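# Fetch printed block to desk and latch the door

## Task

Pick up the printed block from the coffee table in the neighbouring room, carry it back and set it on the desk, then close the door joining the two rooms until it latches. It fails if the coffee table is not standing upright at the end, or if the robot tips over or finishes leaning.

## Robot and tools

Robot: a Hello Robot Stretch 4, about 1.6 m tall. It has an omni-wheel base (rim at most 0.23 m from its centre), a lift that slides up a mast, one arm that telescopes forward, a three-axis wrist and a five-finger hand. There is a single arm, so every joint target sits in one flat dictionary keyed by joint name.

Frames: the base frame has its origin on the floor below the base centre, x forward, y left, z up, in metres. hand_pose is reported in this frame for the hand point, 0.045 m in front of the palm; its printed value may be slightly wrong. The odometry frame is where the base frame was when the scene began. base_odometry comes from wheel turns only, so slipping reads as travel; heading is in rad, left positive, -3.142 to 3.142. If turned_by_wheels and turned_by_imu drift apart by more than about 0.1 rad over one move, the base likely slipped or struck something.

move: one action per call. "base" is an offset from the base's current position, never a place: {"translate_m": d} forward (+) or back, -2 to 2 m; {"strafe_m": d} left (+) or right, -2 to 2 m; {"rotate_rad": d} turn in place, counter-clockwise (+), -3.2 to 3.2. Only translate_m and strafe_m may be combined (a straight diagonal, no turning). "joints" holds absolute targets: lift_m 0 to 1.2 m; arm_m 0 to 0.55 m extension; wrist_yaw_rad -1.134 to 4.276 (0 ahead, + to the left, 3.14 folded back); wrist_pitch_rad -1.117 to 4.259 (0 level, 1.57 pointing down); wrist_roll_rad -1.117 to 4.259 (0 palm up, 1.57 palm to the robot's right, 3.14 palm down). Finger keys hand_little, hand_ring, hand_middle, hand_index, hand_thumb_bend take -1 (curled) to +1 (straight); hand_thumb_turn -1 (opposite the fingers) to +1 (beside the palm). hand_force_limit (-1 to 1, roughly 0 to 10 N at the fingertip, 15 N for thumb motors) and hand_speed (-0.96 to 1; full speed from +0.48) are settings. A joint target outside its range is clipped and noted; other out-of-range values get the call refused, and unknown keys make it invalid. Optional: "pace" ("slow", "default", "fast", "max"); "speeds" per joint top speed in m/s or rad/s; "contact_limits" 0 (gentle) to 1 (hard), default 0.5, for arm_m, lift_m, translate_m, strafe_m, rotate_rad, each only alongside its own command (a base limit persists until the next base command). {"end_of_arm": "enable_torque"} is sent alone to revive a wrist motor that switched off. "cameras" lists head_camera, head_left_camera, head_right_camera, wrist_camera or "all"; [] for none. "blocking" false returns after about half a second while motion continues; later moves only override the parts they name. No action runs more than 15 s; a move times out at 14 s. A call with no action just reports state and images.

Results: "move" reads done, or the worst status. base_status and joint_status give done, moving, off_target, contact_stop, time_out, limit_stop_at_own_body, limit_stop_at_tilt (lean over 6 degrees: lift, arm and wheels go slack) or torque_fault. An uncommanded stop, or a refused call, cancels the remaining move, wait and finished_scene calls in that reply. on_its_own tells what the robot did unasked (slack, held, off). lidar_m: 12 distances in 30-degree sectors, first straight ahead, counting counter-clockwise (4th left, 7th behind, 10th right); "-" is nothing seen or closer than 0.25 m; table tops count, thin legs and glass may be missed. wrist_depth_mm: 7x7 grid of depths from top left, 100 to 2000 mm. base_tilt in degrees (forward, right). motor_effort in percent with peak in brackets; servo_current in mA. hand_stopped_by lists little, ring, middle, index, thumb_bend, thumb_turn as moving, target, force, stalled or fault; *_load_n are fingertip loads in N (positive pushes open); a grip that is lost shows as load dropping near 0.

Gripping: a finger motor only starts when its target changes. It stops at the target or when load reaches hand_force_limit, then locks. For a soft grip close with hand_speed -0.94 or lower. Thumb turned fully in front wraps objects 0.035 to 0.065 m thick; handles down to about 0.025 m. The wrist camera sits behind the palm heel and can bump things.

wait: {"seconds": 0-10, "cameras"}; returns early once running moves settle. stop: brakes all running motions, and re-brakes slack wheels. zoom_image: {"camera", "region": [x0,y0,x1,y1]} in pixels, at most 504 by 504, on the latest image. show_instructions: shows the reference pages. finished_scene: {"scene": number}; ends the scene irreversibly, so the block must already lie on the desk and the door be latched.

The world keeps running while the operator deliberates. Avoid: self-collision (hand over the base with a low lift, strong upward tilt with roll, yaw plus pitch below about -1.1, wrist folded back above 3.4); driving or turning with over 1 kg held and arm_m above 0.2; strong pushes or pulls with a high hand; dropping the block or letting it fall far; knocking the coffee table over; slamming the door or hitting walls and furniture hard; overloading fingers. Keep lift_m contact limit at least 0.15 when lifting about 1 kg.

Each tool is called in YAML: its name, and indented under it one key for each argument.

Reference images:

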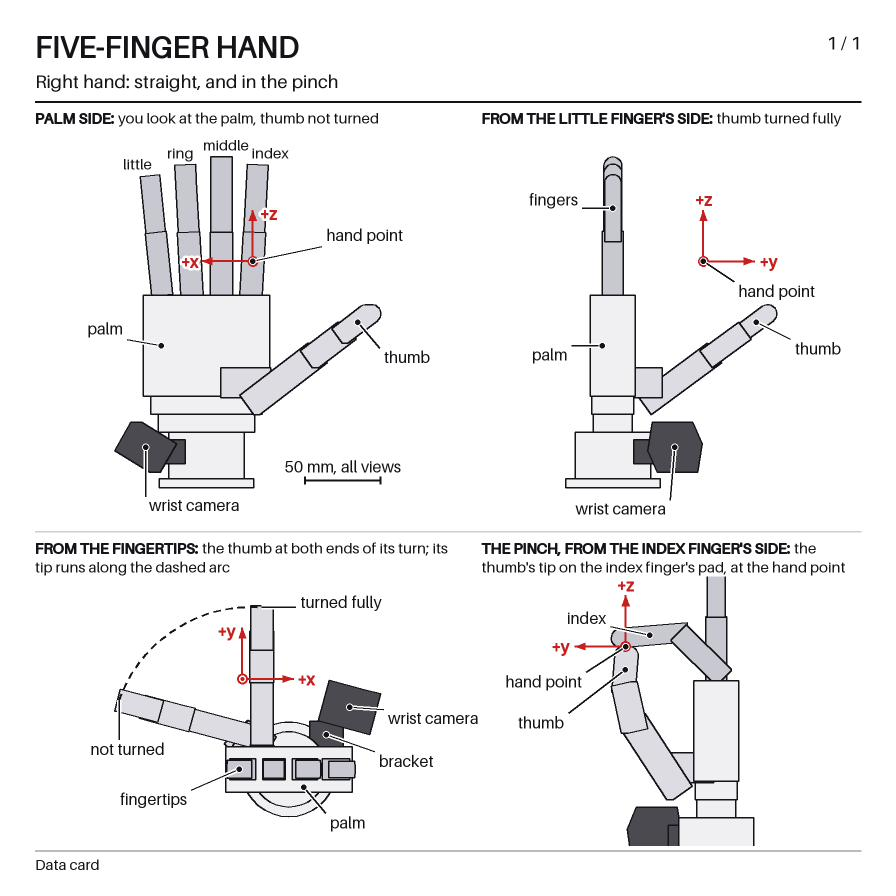

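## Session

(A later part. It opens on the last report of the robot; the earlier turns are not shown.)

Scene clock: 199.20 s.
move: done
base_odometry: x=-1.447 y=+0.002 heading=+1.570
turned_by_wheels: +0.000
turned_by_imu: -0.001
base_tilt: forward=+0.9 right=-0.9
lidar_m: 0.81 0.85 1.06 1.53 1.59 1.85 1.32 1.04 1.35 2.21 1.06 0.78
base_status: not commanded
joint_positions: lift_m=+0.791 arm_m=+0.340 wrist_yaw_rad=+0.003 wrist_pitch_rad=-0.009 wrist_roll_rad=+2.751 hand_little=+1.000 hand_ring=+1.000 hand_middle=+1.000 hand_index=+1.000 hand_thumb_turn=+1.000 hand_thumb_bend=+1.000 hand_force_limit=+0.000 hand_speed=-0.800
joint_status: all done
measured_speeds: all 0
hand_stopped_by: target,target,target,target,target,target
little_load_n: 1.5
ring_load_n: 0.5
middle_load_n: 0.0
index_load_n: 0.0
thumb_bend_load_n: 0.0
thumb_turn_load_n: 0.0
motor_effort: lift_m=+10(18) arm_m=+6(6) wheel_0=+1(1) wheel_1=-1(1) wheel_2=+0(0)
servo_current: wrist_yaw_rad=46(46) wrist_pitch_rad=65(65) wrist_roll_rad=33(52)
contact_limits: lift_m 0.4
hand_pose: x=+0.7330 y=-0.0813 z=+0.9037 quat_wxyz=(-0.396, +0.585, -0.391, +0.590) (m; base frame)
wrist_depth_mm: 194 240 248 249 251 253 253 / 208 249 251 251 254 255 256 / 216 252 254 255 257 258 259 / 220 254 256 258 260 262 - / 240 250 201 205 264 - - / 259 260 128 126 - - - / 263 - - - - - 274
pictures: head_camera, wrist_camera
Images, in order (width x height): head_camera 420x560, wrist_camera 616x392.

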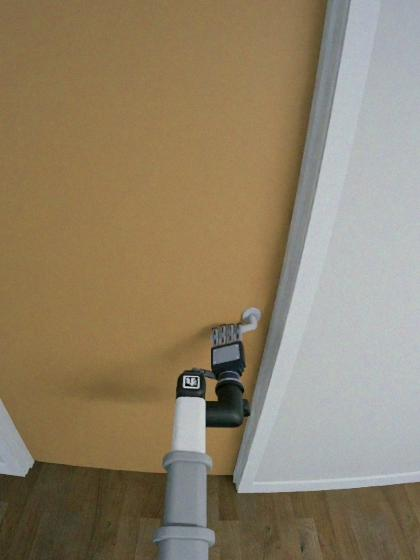

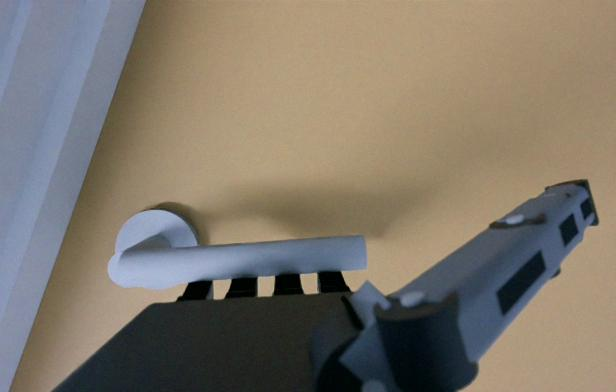

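move:
  joints: {"lift_m": 0.775}
  pace: "slow"
  contact_limits: {"lift_m": 0.4}

move:
  joints: {"arm_m": 0.40}
  pace: "slow"
  contact_limits: {"arm_m": 0.1}
  cameras: ["head_camera", "wrist_camera"]

zoom_image:
  camera: "head_camera"
  region: [130, 240, 310, 420]

Scene clock: 207.77 s.
move: done
base_odometry: x=-1.447 y=+0.002 heading=+1.571
turned_by_wheels: +0.001
turned_by_imu: +0.000
base_tilt: forward=+1.0 right=-1.0
lidar_m: 0.78 0.84 1.07 1.53 1.58 1.86 1.30 1.04 1.38 2.19 1.07 0.78
base_status: not commanded
joint_positions: lift_m=+0.776 arm_m=+0.340 wrist_yaw_rad=+0.003 wrist_pitch_rad=-0.012 wrist_roll_rad=+2.750 hand_little=+1.000 hand_ring=+1.000 hand_middle=+1.000 hand_index=+1.000 hand_thumb_turn=+1.000 hand_thumb_bend=+1.000 hand_force_limit=+0.000 hand_speed=-0.800
joint_status: all done
measured_speeds: all 0
hand_stopped_by: target,target,target,target,target,target
little_load_n: 2.5
ring_load_n: 0.0
middle_load_n: -0.5
index_load_n: 0.0
thumb_bend_load_n: 0.0
thumb_turn_load_n: -0.5
motor_effort: lift_m=+9(13) arm_m=+6(6) wheel_0=+4(4) wheel_1=+1(1) wheel_2=+2(2)
servo_current: wrist_yaw_rad=33(39) wrist_pitch_rad=78(85) wrist_roll_rad=52(59)
contact_limits: lift_m 0.4
hand_pose: x=+0.7332 y=-0.0814 z=+0.8893 quat_wxyz=(-0.396, +0.585, -0.390, +0.591) (m; base frame)
wrist_depth_mm: 196 241 243 247 249 252 255 / 207 244 247 249 253 256 258 / 221 247 251 254 257 259 263 / 234 252 254 257 259 264 - / 252 246 200 209 265 - - / 255 196 128 126 - - - / 258 - - - - - 281
pictures: none

Scene clock: 209.60 s.
move: done
base_odometry: x=-1.447 y=+0.002 heading=+1.571
turned_by_wheels: +0.000
turned_by_imu: +0.000
base_tilt: forward=+1.1 right=-1.0
lidar_m: 0.85 0.89 1.08 1.52 1.59 1.86 1.32 1.03 1.37 2.20 1.06 0.78
base_status: not commanded
joint_positions: lift_m=+0.776 arm_m=+0.400 wrist_yaw_rad=+0.003 wrist_pitch_rad=-0.012 wrist_roll_rad=+2.750 hand_little=+1.000 hand_ring=+1.000 hand_middle=+1.000 hand_index=+1.000 hand_thumb_turn=+1.000 hand_thumb_bend=+1.000 hand_force_limit=+0.000 hand_speed=-0.800
joint_status: all done
measured_speeds: all 0
hand_stopped_by: target,target,target,target,target,target
little_load_n: 2.0
ring_load_n: 0.0
middle_load_n: 0.0
index_load_n: 0.0
thumb_bend_load_n: 0.0
thumb_turn_load_n: 0.0
motor_effort: lift_m=+11(11) arm_m=+5(13) wheel_0=+6(6) wheel_1=+2(2) wheel_2=+3(3)
servo_current: wrist_yaw_rad=39(52) wrist_pitch_rad=72(91) wrist_roll_rad=26(65)
contact_limits: arm_m 0.1; lift_m 0.4
hand_pose: x=+0.7932 y=-0.0814 z=+0.8892 quat_wxyz=(-0.396, +0.585, -0.390, +0.591) (m; base frame)
wrist_depth_mm: 204 247 247 247 247 248 248 / 220 249 249 249 249 250 250 / 251 251 251 252 251 252 253 / 253 253 254 254 254 255 - / 256 247 198 213 256 - - / 258 196 128 126 - - - / 259 - - - - - 262
pictures: head_camera, wrist_camera
Images, in order (width x height): head_camera 420x560, wrist_camera 616x392.

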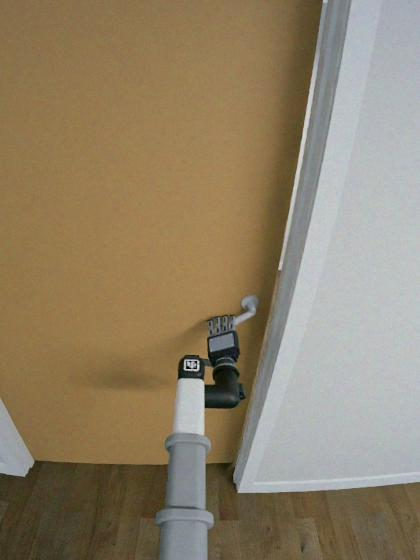

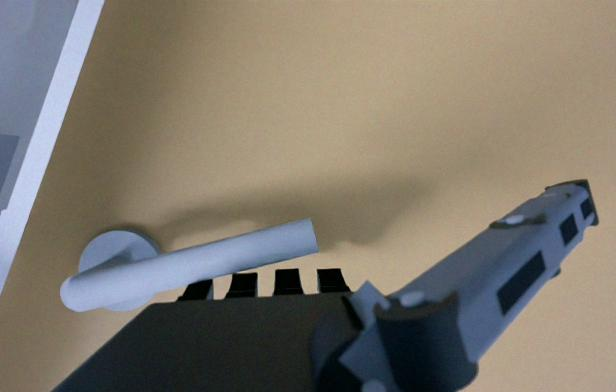

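Scaled by 2.800 from the camera's 420x560 image, which has a finer 1200x1600 frame.

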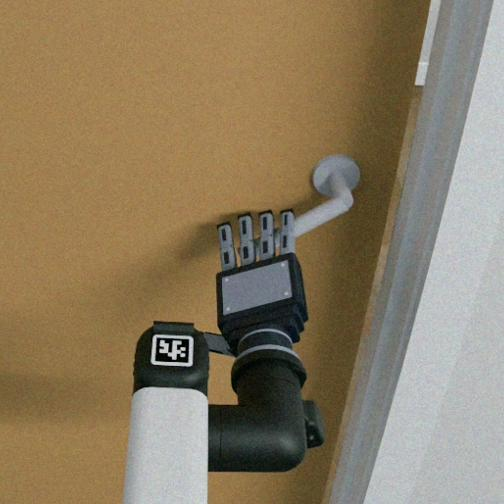

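move:
  joints: {"arm_m": 0.46}
  pace: "slow"
  contact_limits: {"arm_m": 0.1}

move:
  joints: {"lift_m": 0.9, "wrist_roll_rad": 3.14}
  pace: "slow"
  contact_limits: {"lift_m": 0.4}
  cameras: ["head_camera", "wrist_camera", "head_left_camera"]

Scene clock: 222.40 s.
move: done
base_odometry: x=-1.447 y=+0.002 heading=+1.571
turned_by_wheels: +0.000
turned_by_imu: -0.001
base_tilt: forward=+0.9 right=-0.9
lidar_m: 0.91 0.92 1.07 1.51 1.58 1.83 1.34 1.03 1.36 2.20 1.07 0.77
base_status: not commanded
joint_positions: lift_m=+0.776 arm_m=+0.460 wrist_yaw_rad=+0.003 wrist_pitch_rad=-0.012 wrist_roll_rad=+2.750 hand_little=+1.000 hand_ring=+1.000 hand_middle=+1.000 hand_index=+1.000 hand_thumb_turn=+1.000 hand_thumb_bend=+1.000 hand_force_limit=+0.000 hand_speed=-0.800
joint_status: all done
measured_speeds: all 0
hand_stopped_by: target,target,target,target,target,target
little_load_n: 2.0
ring_load_n: 0.0
middle_load_n: 0.0
index_load_n: 0.0
thumb_bend_load_n: 0.5
thumb_turn_load_n: -0.5
motor_effort: lift_m=+11(11) arm_m=+6(10) wheel_0=+6(6) wheel_1=+2(2) wheel_2=+3(3)
servo_current: wrist_yaw_rad=39(46) wrist_pitch_rad=78(91) wrist_roll_rad=33(65)
contact_limits: arm_m 0.1; lift_m 0.4
hand_pose: x=+0.8531 y=-0.0814 z=+0.8892 quat_wxyz=(-0.396, +0.585, -0.390, +0.591) (m; base frame)
wrist_depth_mm: - 254 250 248 244 242 238 / - 255 252 249 246 242 239 / - 257 254 250 247 244 241 / - 259 255 252 249 245 - / 265 252 197 211 249 - - / 265 200 128 126 - - - / 267 - - - - - 247
pictures: none

Scene clock: 224.27 s.
move: done
base_odometry: x=-1.447 y=+0.002 heading=+1.570
turned_by_wheels: -0.001
turned_by_imu: -0.001
base_tilt: forward=+1.0 right=-0.9
lidar_m: 0.90 0.92 1.07 1.53 1.58 1.84 1.32 1.05 1.35 2.18 1.09 0.77
base_status: not commanded
joint_positions: lift_m=+0.900 arm_m=+0.460 wrist_yaw_rad=+0.003 wrist_pitch_rad=+0.001 wrist_roll_rad=+3.137 hand_little=+1.000 hand_ring=+1.000 hand_middle=+1.000 hand_index=+1.000 hand_thumb_turn=+1.000 hand_thumb_bend=+1.000 hand_force_limit=+0.000 hand_speed=-0.800
joint_status: all done
measured_speeds: all 0
hand_stopped_by: target,target,target,target,target,target
little_load_n: 0.0
ring_load_n: 0.0
middle_load_n: 0.0
index_load_n: 0.0
thumb_bend_load_n: 0.0
thumb_turn_load_n: -0.5
motor_effort: lift_m=+23(28) arm_m=+6(6) wheel_0=+2(9) wheel_1=+0(4) wheel_2=+0(6)
servo_current: wrist_yaw_rad=26(46) wrist_pitch_rad=59(85) wrist_roll_rad=20(130)
contact_limits: arm_m 0.1; lift_m 0.4
hand_pose: x=+0.8522 y=-0.0563 z=+1.0174 quat_wxyz=(-0.499, +0.502, -0.499, +0.500) (m; base frame)
wrist_depth_mm: - 268 263 258 254 249 246 / - 268 264 258 254 250 247 / - 268 263 258 254 250 247 / - 260 263 258 255 251 - / - 270 265 259 255 - - / - 270 128 126 - - - / - - - - - - 248
pictures: head_camera, head_left_camera, wrist_camera
Images, in order (width x height): head_camera 420x560, head_left_camera 420x672, wrist_camera 616x392.

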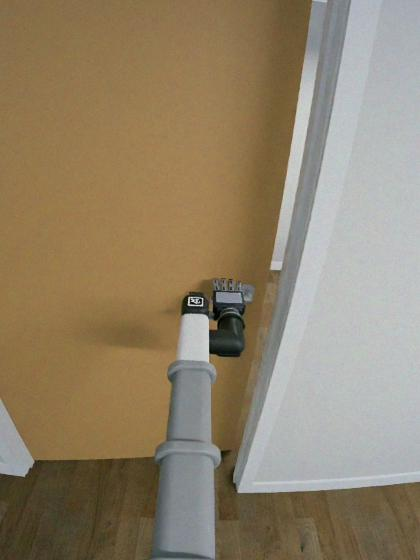

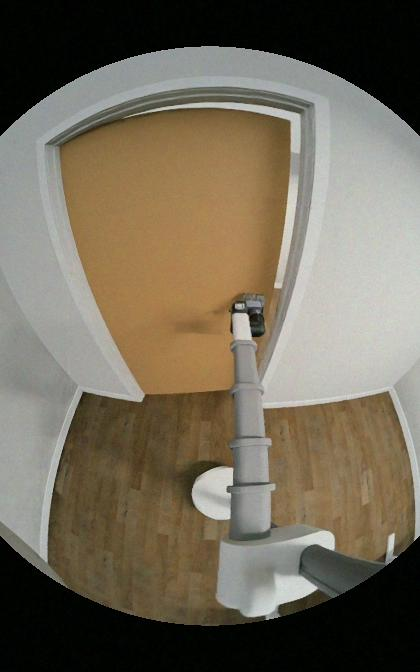

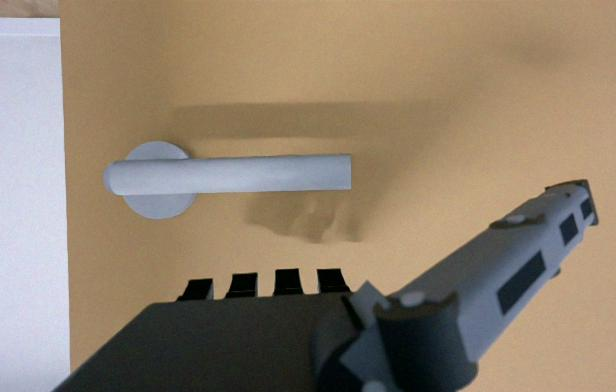

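move:
  joints: {"lift_m": 1.0, "arm_m": 0.42}

move:
  base: {"strafe_m": 0.11}
  joints: {"hand_speed": 0.3, "hand_little": -1, "hand_ring": -1, "hand_middle": -1, "hand_index": -1}

move:
  base: {"translate_m": 0.25}
  pace: "slow"
  cameras: ["head_camera", "wrist_camera", "head_left_camera"]

Scene clock: 244.60 s.
move: done
base_odometry: x=-1.447 y=+0.002 heading=+1.570
turned_by_wheels: +0.000
turned_by_imu: -0.001
base_tilt: forward=+1.0 right=-0.9
lidar_m: 0.89 0.92 1.07 1.54 1.58 1.85 1.35 1.04 1.35 2.19 1.08 0.76
base_status: not commanded
joint_positions: lift_m=+1.000 arm_m=+0.420 wrist_yaw_rad=+0.003 wrist_pitch_rad=+0.001 wrist_roll_rad=+3.137 hand_little=+1.000 hand_ring=+1.000 hand_middle=+1.000 hand_index=+1.000 hand_thumb_turn=+1.000 hand_thumb_bend=+1.000 hand_force_limit=+0.000 hand_speed=-0.800
joint_status: all done
measured_speeds: all 0
hand_stopped_by: target,target,target,target,target,target
little_load_n: 0.0
ring_load_n: 0.0
middle_load_n: 0.0
index_load_n: 0.0
thumb_bend_load_n: 0.0
thumb_turn_load_n: -0.5
motor_effort: lift_m=+23(30) arm_m=-6(13) wheel_0=+1(2) wheel_1=+0(0) wheel_2=+0(0)
servo_current: wrist_yaw_rad=33(46) wrist_pitch_rad=39(65) wrist_roll_rad=46(59)
hand_pose: x=+0.8126 y=-0.0563 z=+1.1174 quat_wxyz=(-0.499, +0.502, -0.499, +0.500) (m; base frame)
wrist_depth_mm: - 309 252 242 291 287 283 / - 309 303 298 293 287 283 / - 309 304 298 293 289 285 / - 310 304 298 293 290 - / - 310 306 298 294 - - / - 312 128 126 - - - / - - - - - - 285
pictures: none

Scene clock: 246.13 s.
move: done
base_odometry: x=-1.557 y=+0.002 heading=+1.570
turned_by_wheels: +0.000
turned_by_imu: -0.001
base_tilt: forward=+1.0 right=-0.9
lidar_m: 0.89 0.91 1.07 1.42 1.47 1.84 1.76 1.05 1.36 2.31 1.08 0.81
base_status: done
joint_positions: lift_m=+1.000 arm_m=+0.420 wrist_yaw_rad=+0.003 wrist_pitch_rad=+0.001 wrist_roll_rad=+3.137 hand_little=-1.000 hand_ring=-1.000 hand_middle=-1.000 hand_index=-1.000 hand_thumb_turn=+1.000 hand_thumb_bend=+1.000 hand_force_limit=+0.000 hand_speed=+0.300
joint_status: all done
measured_speeds: all 0
hand_stopped_by: target,target,target,target,target,target
little_load_n: 0.0
ring_load_n: 0.0
middle_load_n: 0.0
index_load_n: 0.0
thumb_bend_load_n: 0.0
thumb_turn_load_n: -0.5
motor_effort: lift_m=+23(23) arm_m=-6(6) wheel_0=+1(8) wheel_1=-1(10) wheel_2=+0(2)
servo_current: wrist_yaw_rad=33(46) wrist_pitch_rad=46(65) wrist_roll_rad=33(65)
hand_pose: x=+0.8126 y=-0.0563 z=+1.1174 quat_wxyz=(-0.499, +0.502, -0.499, +0.500) (m; base frame)
wrist_depth_mm: 236 241 286 282 277 272 270 / 294 291 286 282 277 273 270 / 297 291 287 282 278 273 270 / 297 291 286 116 278 274 - / 297 293 145 147 278 - - / 298 291 128 125 - - - / 298 - - - - - 271
pictures: none

Scene clock: 249.90 s.
move: done
base_odometry: x=-1.557 y=+0.252 heading=+1.570
turned_by_wheels: +0.000
turned_by_imu: +0.007
base_tilt: forward=+0.9 right=-1.0
lidar_m: 0.82 0.80 0.82 1.41 1.47 2.06 1.75 1.29 1.74 1.94 0.73 0.60
base_status: done
joint_positions: lift_m=+1.000 arm_m=+0.420 wrist_yaw_rad=-0.001 wrist_pitch_rad=+0.002 wrist_roll_rad=+3.139 hand_little=-1.000 hand_ring=-1.000 hand_middle=-1.000 hand_index=-1.000 hand_thumb_turn=+1.000 hand_thumb_bend=+1.000 hand_force_limit=+0.000 hand_speed=+0.300
joint_status: not commanded
measured_speeds: all 0
hand_stopped_by: target,target,target,target,target,target
little_load_n: 0.5
ring_load_n: 0.0
middle_load_n: 0.0
index_load_n: 0.0
thumb_bend_load_n: 0.0
thumb_turn_load_n: -0.5
motor_effort: lift_m=+22(24) arm_m=+6(6) wheel_0=+0(8) wheel_1=+0(10) wheel_2=-1(12)
servo_current: wrist_yaw_rad=39(46) wrist_pitch_rad=46(65) wrist_roll_rad=46(59)
hand_pose: x=+0.8120 y=-0.0569 z=+1.1172 quat_wxyz=(-0.498, +0.501, -0.500, +0.500) (m; base frame)
wrist_depth_mm: - 287 309 287 264 243 228 / - 342 317 287 264 243 229 / - 355 319 285 265 244 229 / - 355 314 116 260 244 - / - 355 145 147 263 - - / - 362 128 125 - - - / - - - - - - 229
pictures: head_camera, head_left_camera, wrist_camera
Images, in order (width x height): head_camera 420x560, head_left_camera 420x672, wrist_camera 616x392.

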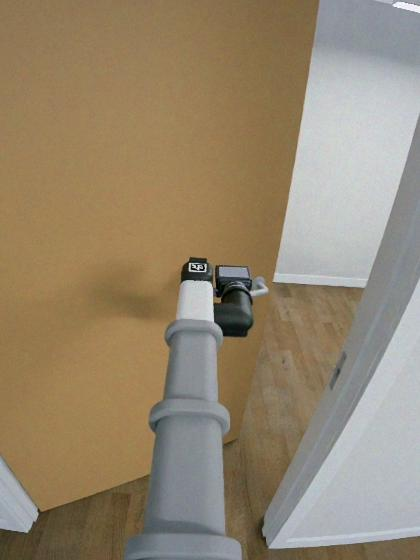

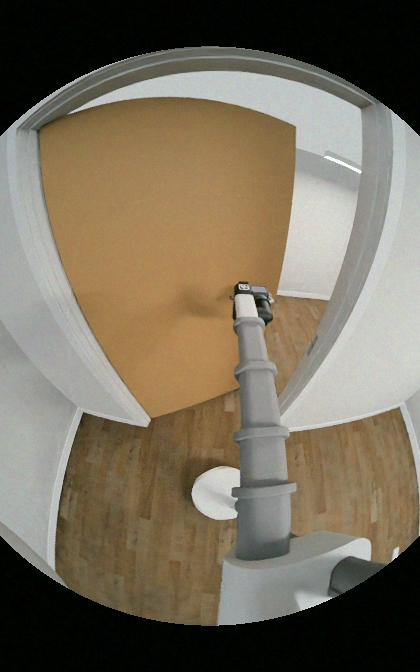

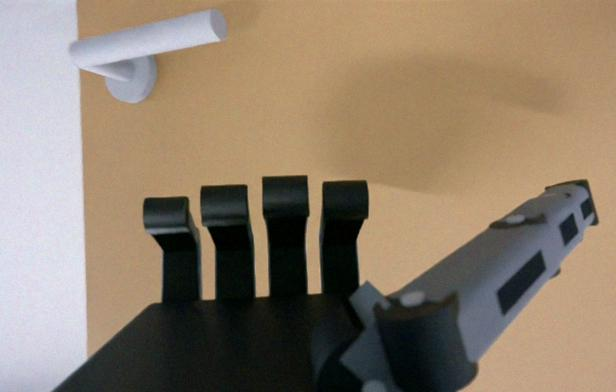

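move:
  base: {"translate_m": 0.2}
  pace: "slow"
  cameras: ["head_camera", "head_left_camera"]

Scene clock: 257.00 s.
move: done
base_odometry: x=-1.557 y=+0.452 heading=+1.571
turned_by_wheels: +0.000
turned_by_imu: -0.001
base_tilt: forward=+1.0 right=-1.0
lidar_m: 0.89 0.71 0.72 1.24 1.50 2.04 1.74 1.48 2.06 1.20 0.46 0.46
base_status: done
joint_positions: lift_m=+1.000 arm_m=+0.420 wrist_yaw_rad=-0.001 wrist_pitch_rad=+0.002 wrist_roll_rad=+3.139 hand_little=-1.000 hand_ring=-1.000 hand_middle=-1.000 hand_index=-1.000 hand_thumb_turn=+1.000 hand_thumb_bend=+1.000 hand_force_limit=+0.000 hand_speed=+0.300
joint_status: not commanded
measured_speeds: all 0
hand_stopped_by: target,target,target,target,target,target
little_load_n: 0.0
ring_load_n: 0.0
middle_load_n: 0.0
index_load_n: 0.0
thumb_bend_load_n: 0.0
thumb_turn_load_n: -0.5
motor_effort: lift_m=+22(22) arm_m=+6(6) wheel_0=+1(4) wheel_1=+2(7) wheel_2=+0(6)
servo_current: wrist_yaw_rad=33(46) wrist_pitch_rad=52(72) wrist_roll_rad=7(59)
hand_pose: x=+0.8120 y=-0.0569 z=+1.1172 quat_wxyz=(-0.498, +0.501, -0.500, +0.500) (m; base frame)
wrist_depth_mm: - - - - 399 342 301 / - - - 404 379 342 303 / - - - - 402 342 304 / - - - 111 384 343 - / - - 145 147 394 - - / - - 128 125 - - - / - - - - - - 296
pictures: head_camera, head_left_camera
Images, in order (width x height): head_camera 420x560, head_left_camera 420x672.

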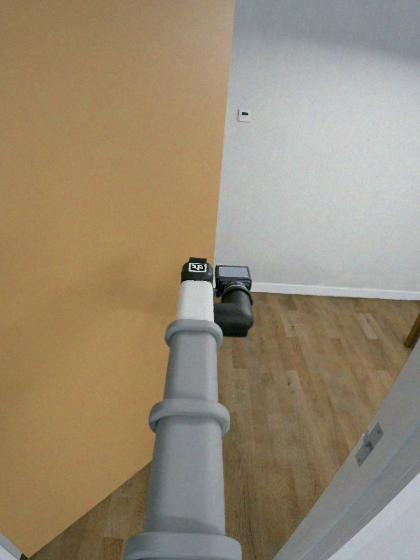

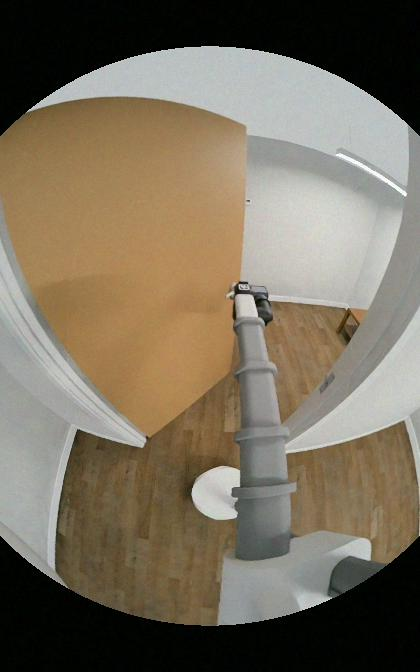

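move:
  joints: {"wrist_yaw_rad": 0.7}
  speeds: {"wrist_yaw_rad": 0.6}

move:
  base: {"translate_m": 0.2}
  pace: "slow"
  cameras: ["head_camera", "head_left_camera"]

Scene clock: 264.80 s.
move: done
base_odometry: x=-1.557 y=+0.452 heading=+1.570
turned_by_wheels: +0.000
turned_by_imu: -0.001
base_tilt: forward=+1.1 right=-1.1
lidar_m: 0.88 0.72 0.71 1.24 1.50 2.04 1.75 1.49 2.05 1.19 0.47 0.48
base_status: not commanded
joint_positions: lift_m=+1.000 arm_m=+0.420 wrist_yaw_rad=+0.697 wrist_pitch_rad=+0.002 wrist_roll_rad=+3.139 hand_little=-1.000 hand_ring=-1.000 hand_middle=-1.000 hand_index=-1.000 hand_thumb_turn=+1.000 hand_thumb_bend=+1.000 hand_force_limit=+0.000 hand_speed=+0.300
joint_status: all done
measured_speeds: all 0
hand_stopped_by: target,target,target,target,target,target
little_load_n: 0.0
ring_load_n: 0.0
middle_load_n: 0.0
index_load_n: 0.0
thumb_bend_load_n: 0.0
thumb_turn_load_n: 0.0
motor_effort: lift_m=+22(22) arm_m=+5(6) wheel_0=+1(2) wheel_1=+1(2) wheel_2=+0(1)
servo_current: wrist_yaw_rad=33(72) wrist_pitch_rad=65(65) wrist_roll_rad=59(65)
hand_pose: x=+0.7969 y=+0.0985 z=+1.1172 quat_wxyz=(-0.639, +0.642, -0.299, +0.300) (m; base frame)
wrist_depth_mm: 253 301 296 290 286 281 277 / 307 301 296 291 286 281 277 / 307 303 297 291 287 282 277 / 309 303 297 116 285 282 - / 309 303 145 147 287 - - / 309 304 128 125 - - - / 310 - - - - - 278
pictures: none

Scene clock: 268.07 s.
move: done
base_odometry: x=-1.557 y=+0.652 heading=+1.571
turned_by_wheels: +0.000
turned_by_imu: -0.001
base_tilt: forward=+0.9 right=-1.0
lidar_m: 0.76 0.60 0.59 0.66 1.49 2.05 1.76 1.67 2.36 0.39 0.34 2.43
base_status: done
joint_positions: lift_m=+1.000 arm_m=+0.420 wrist_yaw_rad=+0.697 wrist_pitch_rad=+0.002 wrist_roll_rad=+3.139 hand_little=-1.000 hand_ring=-1.000 hand_middle=-1.000 hand_index=-1.000 hand_thumb_turn=+1.000 hand_thumb_bend=+1.000 hand_force_limit=+0.000 hand_speed=+0.300
joint_status: not commanded
measured_speeds: all 0
hand_stopped_by: target,target,target,target,target,target
little_load_n: 0.0
ring_load_n: 0.0
middle_load_n: 0.0
index_load_n: 0.0
thumb_bend_load_n: 0.0
thumb_turn_load_n: -0.5
motor_effort: lift_m=+22(22) arm_m=+5(6) wheel_0=+0(4) wheel_1=+1(8) wheel_2=+1(8)
servo_current: wrist_yaw_rad=39(46) wrist_pitch_rad=39(65) wrist_roll_rad=39(59)
hand_pose: x=+0.7968 y=+0.0986 z=+1.1172 quat_wxyz=(-0.640, +0.642, -0.298, +0.300) (m; base frame)
wrist_depth_mm: 202 199 194 189 185 180 178 / 204 200 194 190 185 181 178 / 204 200 195 190 185 182 178 / 205 200 194 116 185 182 - / 206 200 145 147 186 - - / 206 201 128 125 - - - / 207 - - - - - 179
pictures: head_camera, head_left_camera
Images, in order (width x height): head_camera 420x560, head_left_camera 420x672.

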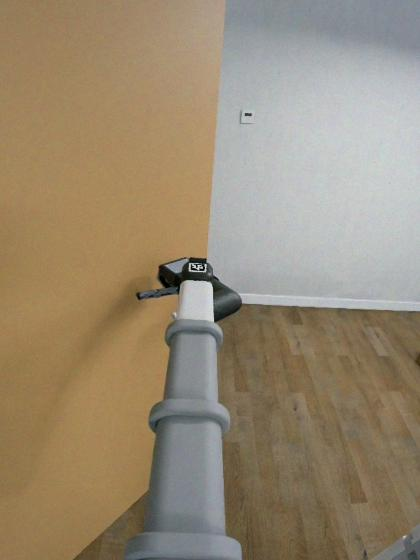

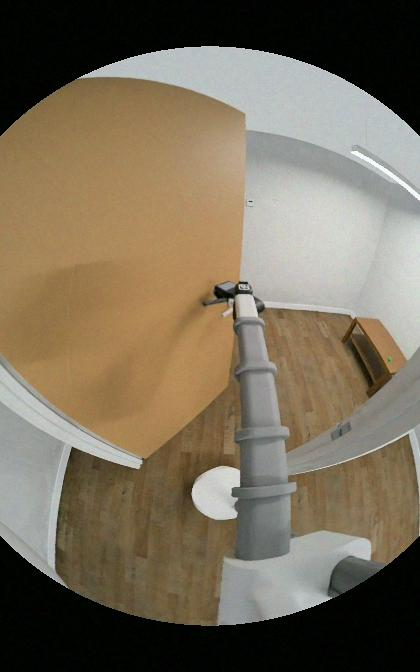

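move:
  joints: {"wrist_yaw_rad": 1.5}
  speeds: {"wrist_yaw_rad": 0.6}
  cameras: ["head_camera", "head_left_camera"]

Scene clock: 272.77 s.
move: done
base_odometry: x=-1.557 y=+0.652 heading=+1.571
turned_by_wheels: +0.000
turned_by_imu: -0.001
base_tilt: forward=+0.9 right=-0.9
lidar_m: 0.81 0.63 0.61 0.65 1.48 2.01 1.75 1.67 2.34 0.38 0.34 2.45
base_status: not commanded
joint_positions: lift_m=+1.000 arm_m=+0.420 wrist_yaw_rad=+1.497 wrist_pitch_rad=+0.002 wrist_roll_rad=+3.139 hand_little=-1.000 hand_ring=-1.000 hand_middle=-1.000 hand_index=-1.000 hand_thumb_turn=+1.000 hand_thumb_bend=+1.000 hand_force_limit=+0.000 hand_speed=+0.300
joint_status: all done
measured_speeds: all 0
hand_stopped_by: target,target,target,target,target,target
little_load_n: 0.0
ring_load_n: 0.0
middle_load_n: 0.0
index_load_n: 0.0
thumb_bend_load_n: 0.0
thumb_turn_load_n: 0.0
motor_effort: lift_m=+22(22) arm_m=+5(6) wheel_0=+0(1) wheel_1=+0(1) wheel_2=+1(1)
servo_current: wrist_yaw_rad=39(72) wrist_pitch_rad=59(65) wrist_roll_rad=65(65)
hand_pose: x=+0.6637 y=+0.2165 z=+1.1172 quat_wxyz=(-0.706, +0.708, -0.025, +0.027) (m; base frame)
wrist_depth_mm: 167 183 208 241 285 349 413 / 164 186 208 240 285 349 413 / 163 186 211 239 283 357 413 / 161 179 200 116 298 336 - / 160 179 145 147 290 - - / 163 179 128 125 - - - / 160 - - - - - -
pictures: head_camera, head_left_camera
Images, in order (width x height): head_camera 420x560, head_left_camera 420x672.

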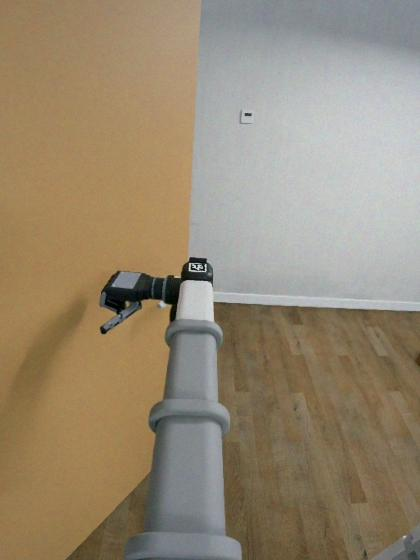

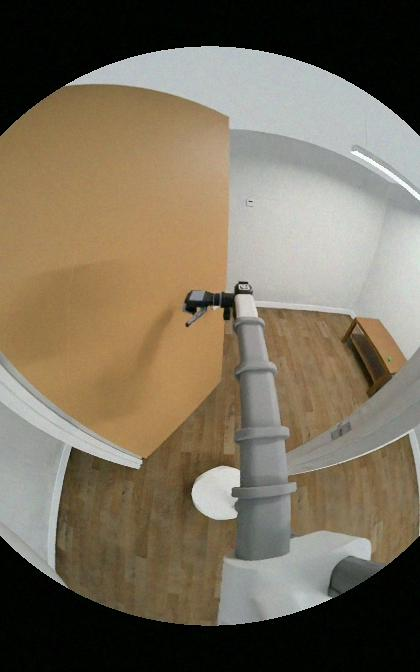

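move:
  base: {"translate_m": 0.3}
  pace: "slow"
  cameras: ["head_camera", "head_left_camera", "head_right_camera"]

Scene clock: 282.10 s.
move: done
base_odometry: x=-1.557 y=+0.952 heading=+1.571
turned_by_wheels: +0.000
turned_by_imu: -0.002
base_tilt: forward=+1.0 right=-0.9
lidar_m: 2.04 0.67 0.55 0.56 0.70 2.05 1.97 2.00 0.34 0.35 1.78 2.13
base_status: done
joint_positions: lift_m=+1.000 arm_m=+0.420 wrist_yaw_rad=+1.502 wrist_pitch_rad=+0.002 wrist_roll_rad=+3.139 hand_little=-1.000 hand_ring=-1.000 hand_middle=-1.000 hand_index=-1.000 hand_thumb_turn=+1.000 hand_thumb_bend=+1.000 hand_force_limit=+0.000 hand_speed=+0.300
joint_status: not commanded
measured_speeds: all 0
hand_stopped_by: target,target,target,target,target,target
little_load_n: 0.0
ring_load_n: 0.0
middle_load_n: 0.0
index_load_n: 0.0
thumb_bend_load_n: 0.0
thumb_turn_load_n: -0.5
motor_effort: lift_m=+22(23) arm_m=+5(6) wheel_0=+2(4) wheel_1=+1(10) wheel_2=+0(12)
servo_current: wrist_yaw_rad=39(46) wrist_pitch_rad=52(65) wrist_roll_rad=20(65)
hand_pose: x=+0.6625 y=+0.2169 z=+1.1172 quat_wxyz=(-0.706, +0.708, -0.023, +0.025) (m; base frame)
wrist_depth_mm: 322 332 351 373 397 415 - / 320 330 351 373 394 418 - / 322 338 353 375 397 413 - / 324 334 349 116 402 415 - / 327 334 145 147 397 - - / 324 332 128 125 - - - / 322 - - - - - -
pictures: head_camera, head_left_camera, head_right_camera
Images, in order (width x height): head_camera 420x560, head_left_camera 420x672, head_right_camera 420x672.

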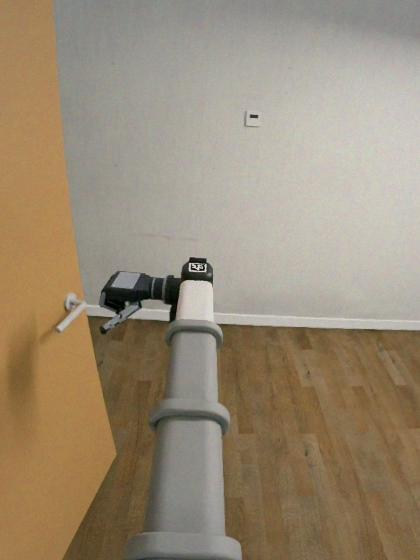

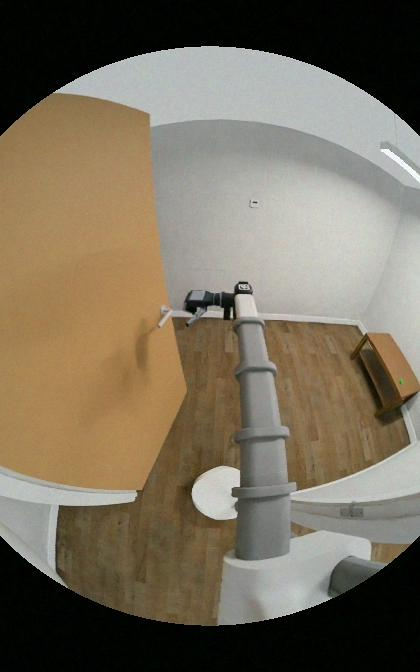

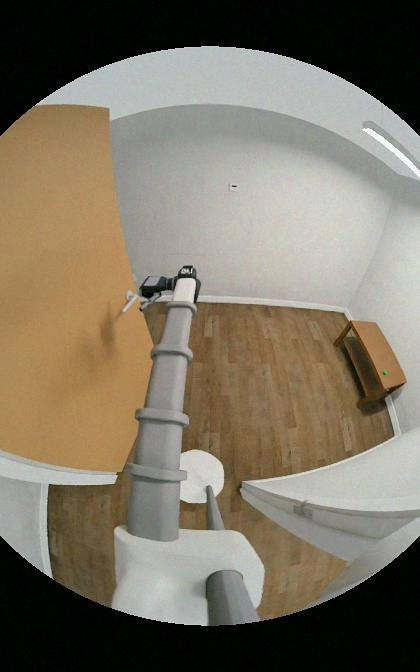

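move:
  base: {"translate_m": 0.4}
  joints: {"arm_m": 0.1}

move:
  base: {"rotate_rad": -1.2}
  joints: {"wrist_yaw_rad": 0, "hand_little": 1, "hand_ring": 1, "hand_middle": 1, "hand_index": 1}
  cameras: ["all"]

Scene clock: 291.80 s.
move: done
base_odometry: x=-1.557 y=+1.352 heading=+1.571
turned_by_wheels: +0.000
turned_by_imu: -0.002
base_tilt: forward=+0.9 right=-0.9
lidar_m: 1.64 0.63 0.54 0.53 0.57 2.07 3.12 0.57 0.67 1.71 1.79 1.73
base_status: done
joint_positions: lift_m=+1.000 arm_m=+0.100 wrist_yaw_rad=+1.502 wrist_pitch_rad=+0.002 wrist_roll_rad=+3.139 hand_little=-1.000 hand_ring=-1.000 hand_middle=-1.000 hand_index=-1.000 hand_thumb_turn=+1.000 hand_thumb_bend=+1.000 hand_force_limit=+0.000 hand_speed=+0.300
joint_status: all done
measured_speeds: all 0
hand_stopped_by: target,target,target,target,target,target
little_load_n: 0.0
ring_load_n: 0.5
middle_load_n: 0.0
index_load_n: 0.0
thumb_bend_load_n: 0.0
thumb_turn_load_n: -0.5
motor_effort: lift_m=+22(23) arm_m=-6(12) wheel_0=-1(6) wheel_1=-1(10) wheel_2=+0(8)
servo_current: wrist_yaw_rad=39(46) wrist_pitch_rad=46(65) wrist_roll_rad=33(59)
hand_pose: x=+0.3428 y=+0.2169 z=+1.1172 quat_wxyz=(-0.706, +0.708, -0.023, +0.025) (m; base frame)
wrist_depth_mm: - - - - - - - / 1397 - 384 - - - - / - - - - - - - / - - - 111 - - - / 1397 143 145 147 - - - / 1397 - 128 125 - - - / 1430 - - - - - -
pictures: none

Scene clock: 293.83 s.
move: done
base_odometry: x=-1.557 y=+1.352 heading=+0.370
turned_by_wheels: -1.200
turned_by_imu: -1.197
base_tilt: forward=+1.0 right=-0.8
lidar_m: 1.73 1.81 1.66 1.67 0.57 0.54 0.56 0.76 3.07 0.57 0.58 1.18
base_status: done
joint_positions: lift_m=+1.000 arm_m=+0.100 wrist_yaw_rad=+0.003 wrist_pitch_rad=+0.002 wrist_roll_rad=+3.139 hand_little=+1.000 hand_ring=+1.000 hand_middle=+1.000 hand_index=+1.000 hand_thumb_turn=+1.000 hand_thumb_bend=+1.000 hand_force_limit=+0.000 hand_speed=+0.300
joint_status: all done
measured_speeds: all 0
hand_stopped_by: target,target,target,target,target,target
little_load_n: 0.0
ring_load_n: 0.0
middle_load_n: 0.0
index_load_n: 0.0
thumb_bend_load_n: 0.0
thumb_turn_load_n: -0.5
motor_effort: lift_m=+22(23) arm_m=-6(6) wheel_0=-1(6) wheel_1=-1(8) wheel_2=-1(7)
servo_current: wrist_yaw_rad=39(130) wrist_pitch_rad=65(65) wrist_roll_rad=33(65)
hand_pose: x=+0.4925 y=-0.0561 z=+1.1172 quat_wxyz=(-0.500, +0.502, -0.499, +0.499) (m; base frame)
wrist_depth_mm: - 1537 1537 1661 - - - / - - - - - - - / - - - - - - - / - - - - - - - / - - - - - - - / - - 128 126 - - - / - - - - - - -
pictures: head_camera, head_left_camera, head_right_camera, wrist_camera
Images, in order (width x height): head_camera 420x560, head_left_camera 420x672, head_right_camera 420x672, wrist_camera 616x392.

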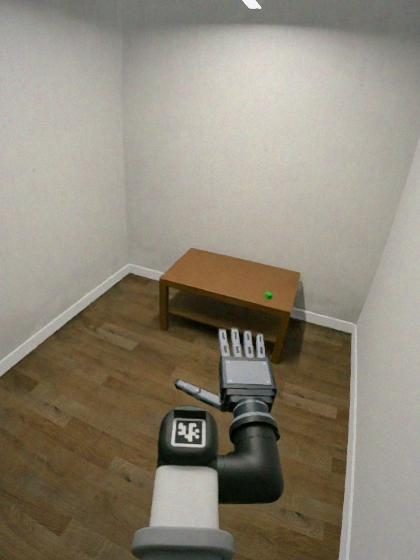

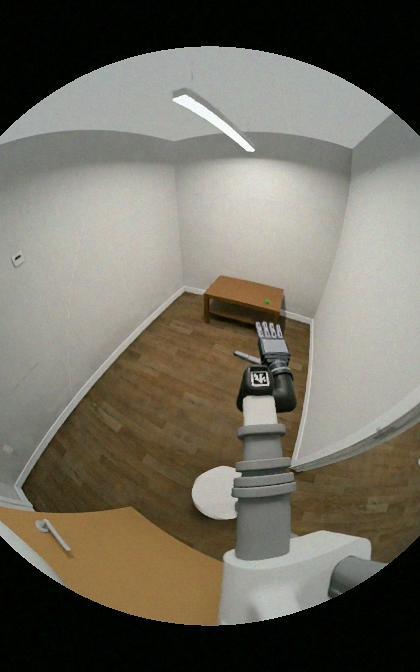

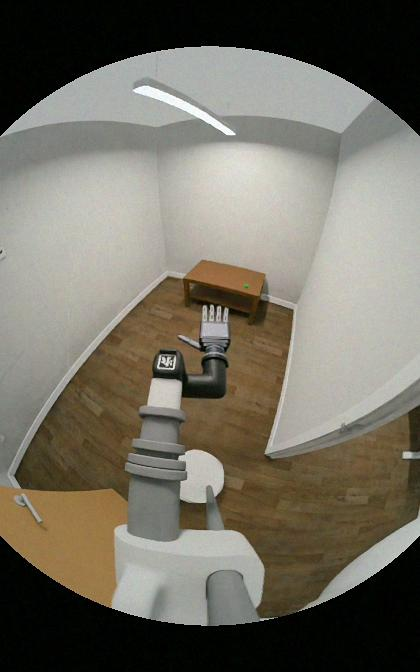

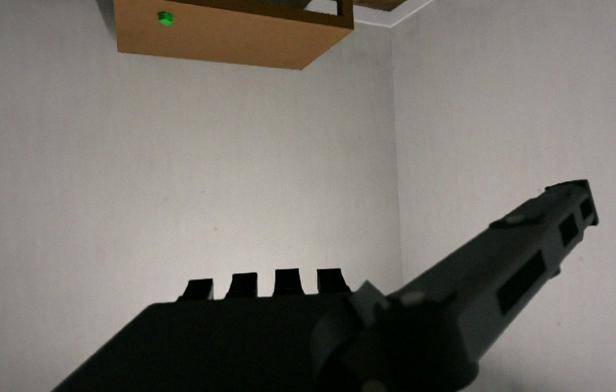

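move:
  base: {"rotate_rad": -0.37}
  joints: {"arm_m": 0.0, "lift_m": 0.8}

move:
  base: {"translate_m": 0.8}
  cameras: ["all"]

Scene clock: 307.80 s.
move: done
base_odometry: x=-1.557 y=+1.352 heading=+0.000
turned_by_wheels: -0.370
turned_by_imu: -0.370
base_tilt: forward=+1.0 right=-1.0
lidar_m: 1.71 1.79 1.71 1.66 0.63 0.53 0.54 0.59 2.07 2.35 0.56 0.68
base_status: done
joint_positions: lift_m=+0.800 arm_m=+0.000 wrist_yaw_rad=+0.002 wrist_pitch_rad=+0.002 wrist_roll_rad=+3.139 hand_little=+1.000 hand_ring=+1.000 hand_middle=+1.000 hand_index=+1.000 hand_thumb_turn=+1.000 hand_thumb_bend=+1.000 hand_force_limit=+0.000 hand_speed=+0.300
joint_status: all done
measured_speeds: all 0
hand_stopped_by: target,target,target,target,target,target
little_load_n: 0.0
ring_load_n: 0.0
middle_load_n: 0.0
index_load_n: 0.0
thumb_bend_load_n: -0.5
thumb_turn_load_n: 0.0
motor_effort: lift_m=+16(24) arm_m=-6(12) wheel_0=+0(5) wheel_1=-1(7) wheel_2=-1(7)
servo_current: wrist_yaw_rad=33(46) wrist_pitch_rad=39(59) wrist_roll_rad=26(52)
hand_pose: x=+0.3925 y=-0.0562 z=+0.9177 quat_wxyz=(-0.499, +0.502, -0.499, +0.499) (m; base frame)
wrist_depth_mm: - - - 1983 1921 - - / - - - - 1808 - - / - - - - - - - / - - - - - - - / - - - - - - - / - - 128 126 - - - / - - - - - - -
pictures: none

Scene clock: 311.97 s.
move: done
base_odometry: x=-0.757 y=+1.352 heading=+0.000
turned_by_wheels: +0.000
turned_by_imu: -0.002
base_tilt: forward=+1.1 right=-1.0
lidar_m: 0.90 0.95 1.33 1.64 1.71 1.30 1.32 1.44 0.47 0.46 0.48 0.67
base_status: done
joint_positions: lift_m=+0.800 arm_m=+0.000 wrist_yaw_rad=+0.002 wrist_pitch_rad=+0.002 wrist_roll_rad=+3.139 hand_little=+1.000 hand_ring=+1.000 hand_middle=+1.000 hand_index=+1.000 hand_thumb_turn=+1.000 hand_thumb_bend=+1.000 hand_force_limit=+0.000 hand_speed=+0.300
joint_status: not commanded
measured_speeds: all 0
hand_stopped_by: target,target,target,target,target,target
little_load_n: -0.5
ring_load_n: 0.0
middle_load_n: 0.0
index_load_n: 0.0
thumb_bend_load_n: 0.0
thumb_turn_load_n: -0.5
motor_effort: lift_m=+17(17) arm_m=-6(6) wheel_0=+0(6) wheel_1=+0(9) wheel_2=+1(9)
servo_current: wrist_yaw_rad=46(46) wrist_pitch_rad=33(65) wrist_roll_rad=46(65)
hand_pose: x=+0.3925 y=-0.0562 z=+0.9177 quat_wxyz=(-0.499, +0.502, -0.499, +0.499) (m; base frame)
wrist_depth_mm: - - - 1118 1138 1160 1138 / - - - - - - - / - - - - - - - / - - - - - - - / - - - - - - - / - - 128 126 - - - / - - - - - - -
pictures: head_camera, head_left_camera, head_right_camera, wrist_camera
Images, in order (width x height): head_camera 420x560, head_left_camera 420x672, head_right_camera 420x672, wrist_camera 616x392.

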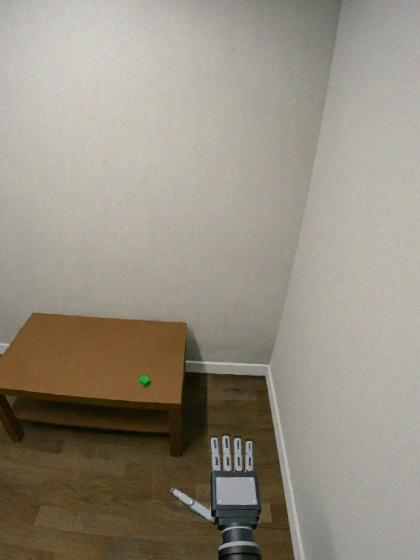

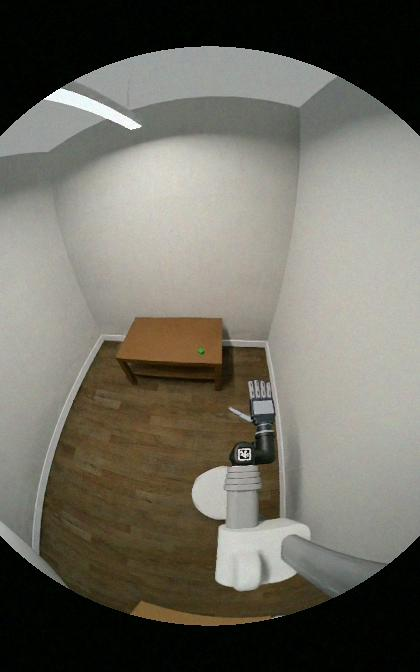

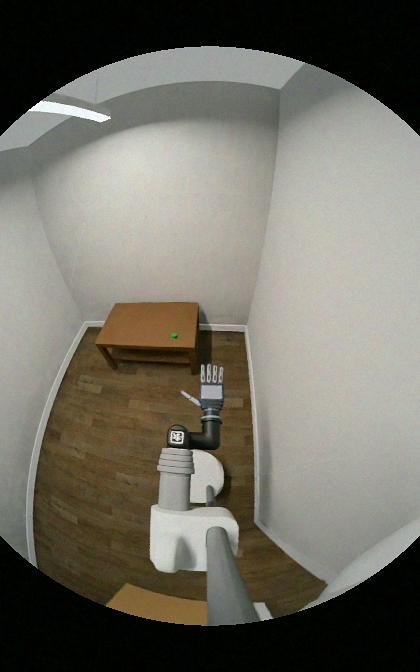

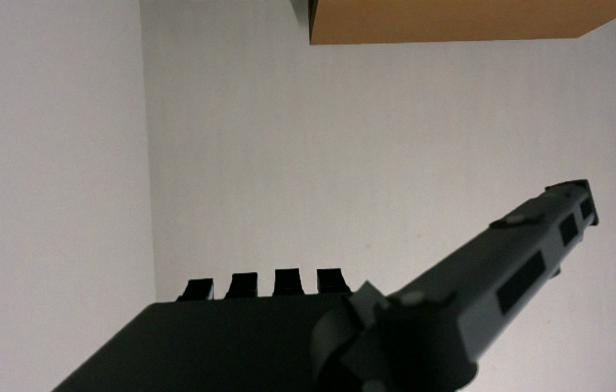

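zoom_image:
  camera: "head_camera"
  region: [80, 330, 220, 450]

Scaled by 3.600 from the camera's 420x560 image, which has a finer 1200x1600 frame.

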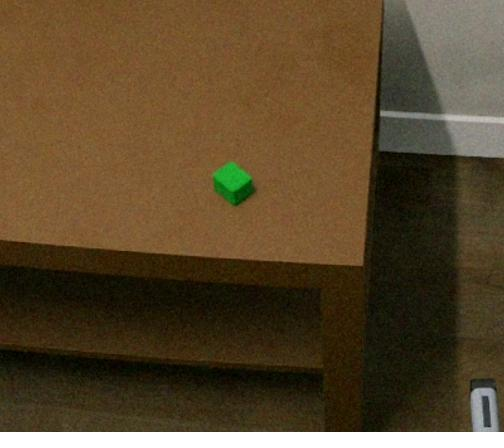

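move:
  joints: {"lift_m": 0.75, "wrist_pitch_rad": 0.8, "hand_thumb_turn": -1}
  cameras: ["head_camera", "wrist_camera"]

Scene clock: 347.40 s.
move: done
base_odometry: x=-0.757 y=+1.352 heading=+0.000
turned_by_wheels: +0.000
turned_by_imu: -0.001
base_tilt: forward=+1.0 right=-1.0
lidar_m: 0.91 0.98 1.32 1.63 1.72 1.30 1.34 1.44 0.47 0.45 0.49 0.67
base_status: not commanded
joint_positions: lift_m=+0.750 arm_m=+0.000 wrist_yaw_rad=+0.002 wrist_pitch_rad=+0.800 wrist_roll_rad=+3.139 hand_little=+1.000 hand_ring=+1.000 hand_middle=+1.000 hand_index=+1.000 hand_thumb_turn=-1.000 hand_thumb_bend=+1.000 hand_force_limit=+0.000 hand_speed=+0.300
joint_status: all done
measured_speeds: all 0
hand_stopped_by: target,target,target,target,target,target
little_load_n: 0.0
ring_load_n: 0.0
middle_load_n: 0.0
index_load_n: 0.0
thumb_bend_load_n: 0.0
thumb_turn_load_n: 0.0
motor_effort: lift_m=+16(21) arm_m=-6(6) wheel_0=+0(1) wheel_1=+0(1) wheel_2=+0(1)
servo_current: wrist_yaw_rad=39(46) wrist_pitch_rad=39(65) wrist_roll_rad=20(46)
hand_pose: x=+0.2823 y=-0.0565 z=+0.7277 quat_wxyz=(-0.266, +0.657, -0.654, +0.266) (m; base frame)
wrist_depth_mm: 732 809 820 809 854 878 891 / - 891 904 110 946 976 991 / - 991 1025 - - 1098 1118 / - 1118 1160 1182 - 1229 1229 / - 1281 1366 1366 - 1229 1255 / - - 128 - - 866 878 / - - - - - - 1138
pictures: head_camera, wrist_camera
Images, in order (width x height): head_camera 420x560, wrist_camera 616x392.

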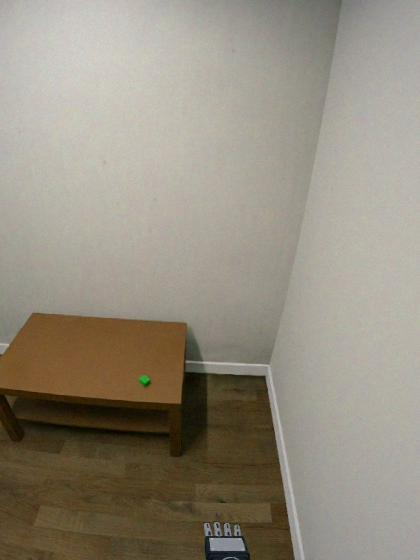

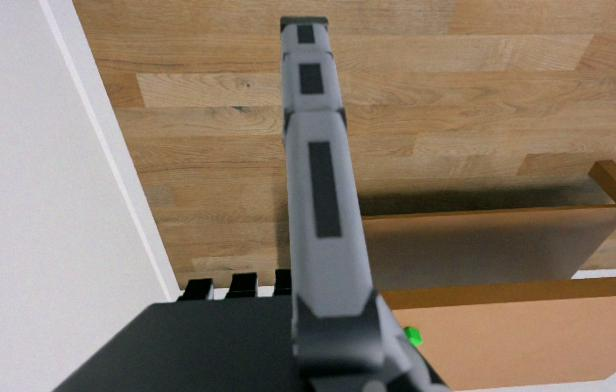

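move:
  base: {"translate_m": 0.40, "strafe_m": 0.05}
  joints: {"wrist_yaw_rad": 0.785, "wrist_pitch_rad": 1.0, "hand_thumb_turn": 1}
  cameras: ["head_camera", "wrist_camera"]

zoom_image:
  camera: "head_camera"
  region: [60, 380, 260, 560]

Scene clock: 387.63 s.
move: done
base_odometry: x=-0.357 y=+1.402 heading=+0.000
turned_by_wheels: +0.000
turned_by_imu: -0.002
base_tilt: forward=+1.0 right=-0.9
lidar_m: 0.51 0.55 0.75 1.57 1.66 1.73 1.72 0.72 0.53 0.50 0.54 0.76
base_status: done
joint_positions: lift_m=+0.750 arm_m=+0.000 wrist_yaw_rad=+0.782 wrist_pitch_rad=+0.999 wrist_roll_rad=+3.139 hand_little=+1.000 hand_ring=+1.000 hand_middle=+1.000 hand_index=+1.000 hand_thumb_turn=+1.000 hand_thumb_bend=+1.000 hand_force_limit=+0.000 hand_speed=+0.300
joint_status: all done
measured_speeds: all 0
hand_stopped_by: target,target,target,target,target,target
little_load_n: 0.0
ring_load_n: 0.0
middle_load_n: 0.0
index_load_n: 0.0
thumb_bend_load_n: 0.0
thumb_turn_load_n: 0.0
motor_effort: lift_m=+16(17) arm_m=-6(6) wheel_0=+0(6) wheel_1=-1(8) wheel_2=+1(9)
servo_current: wrist_yaw_rad=39(124) wrist_pitch_rad=46(65) wrist_roll_rad=39(65)
hand_pose: x=+0.2601 y=+0.0084 z=+0.7096 quat_wxyz=(-0.260, +0.886, -0.368, +0.109) (m; base frame)
wrist_depth_mm: 750 768 778 798 798 820 842 / 809 831 831 866 866 891 917 / 878 878 891 931 946 976 991 / 960 521 831 1008 1042 1060 1060 / 866 508 530 931 1160 - - / 564 549 128 126 - - - / 609 - - - - - -
pictures: head_camera, wrist_camera
Images, in order (width x height): head_camera 420x560, wrist_camera 616x392.

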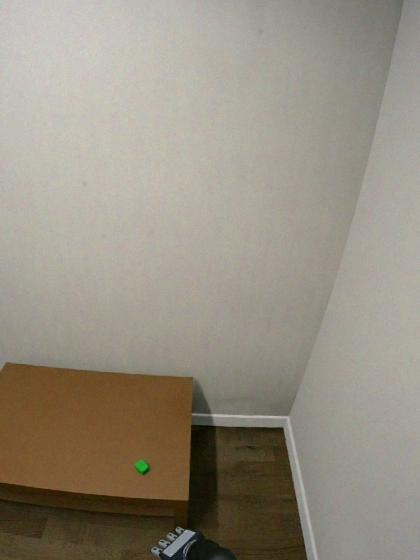

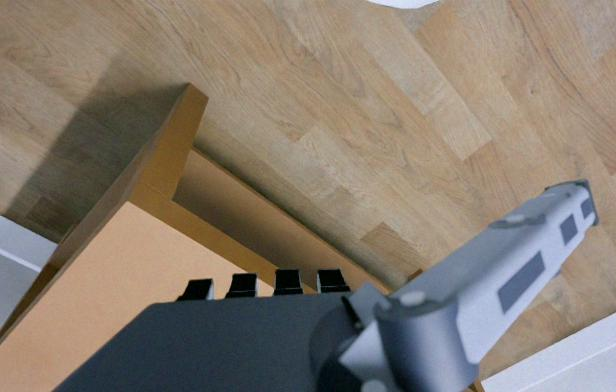

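Scaled by 2.520 from the camera's 420x560 image, which has a finer 1200x1600 frame.

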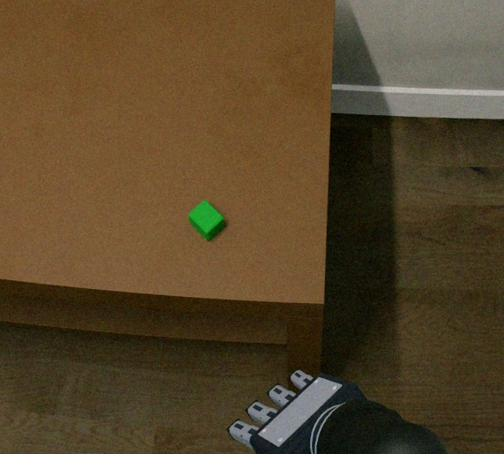

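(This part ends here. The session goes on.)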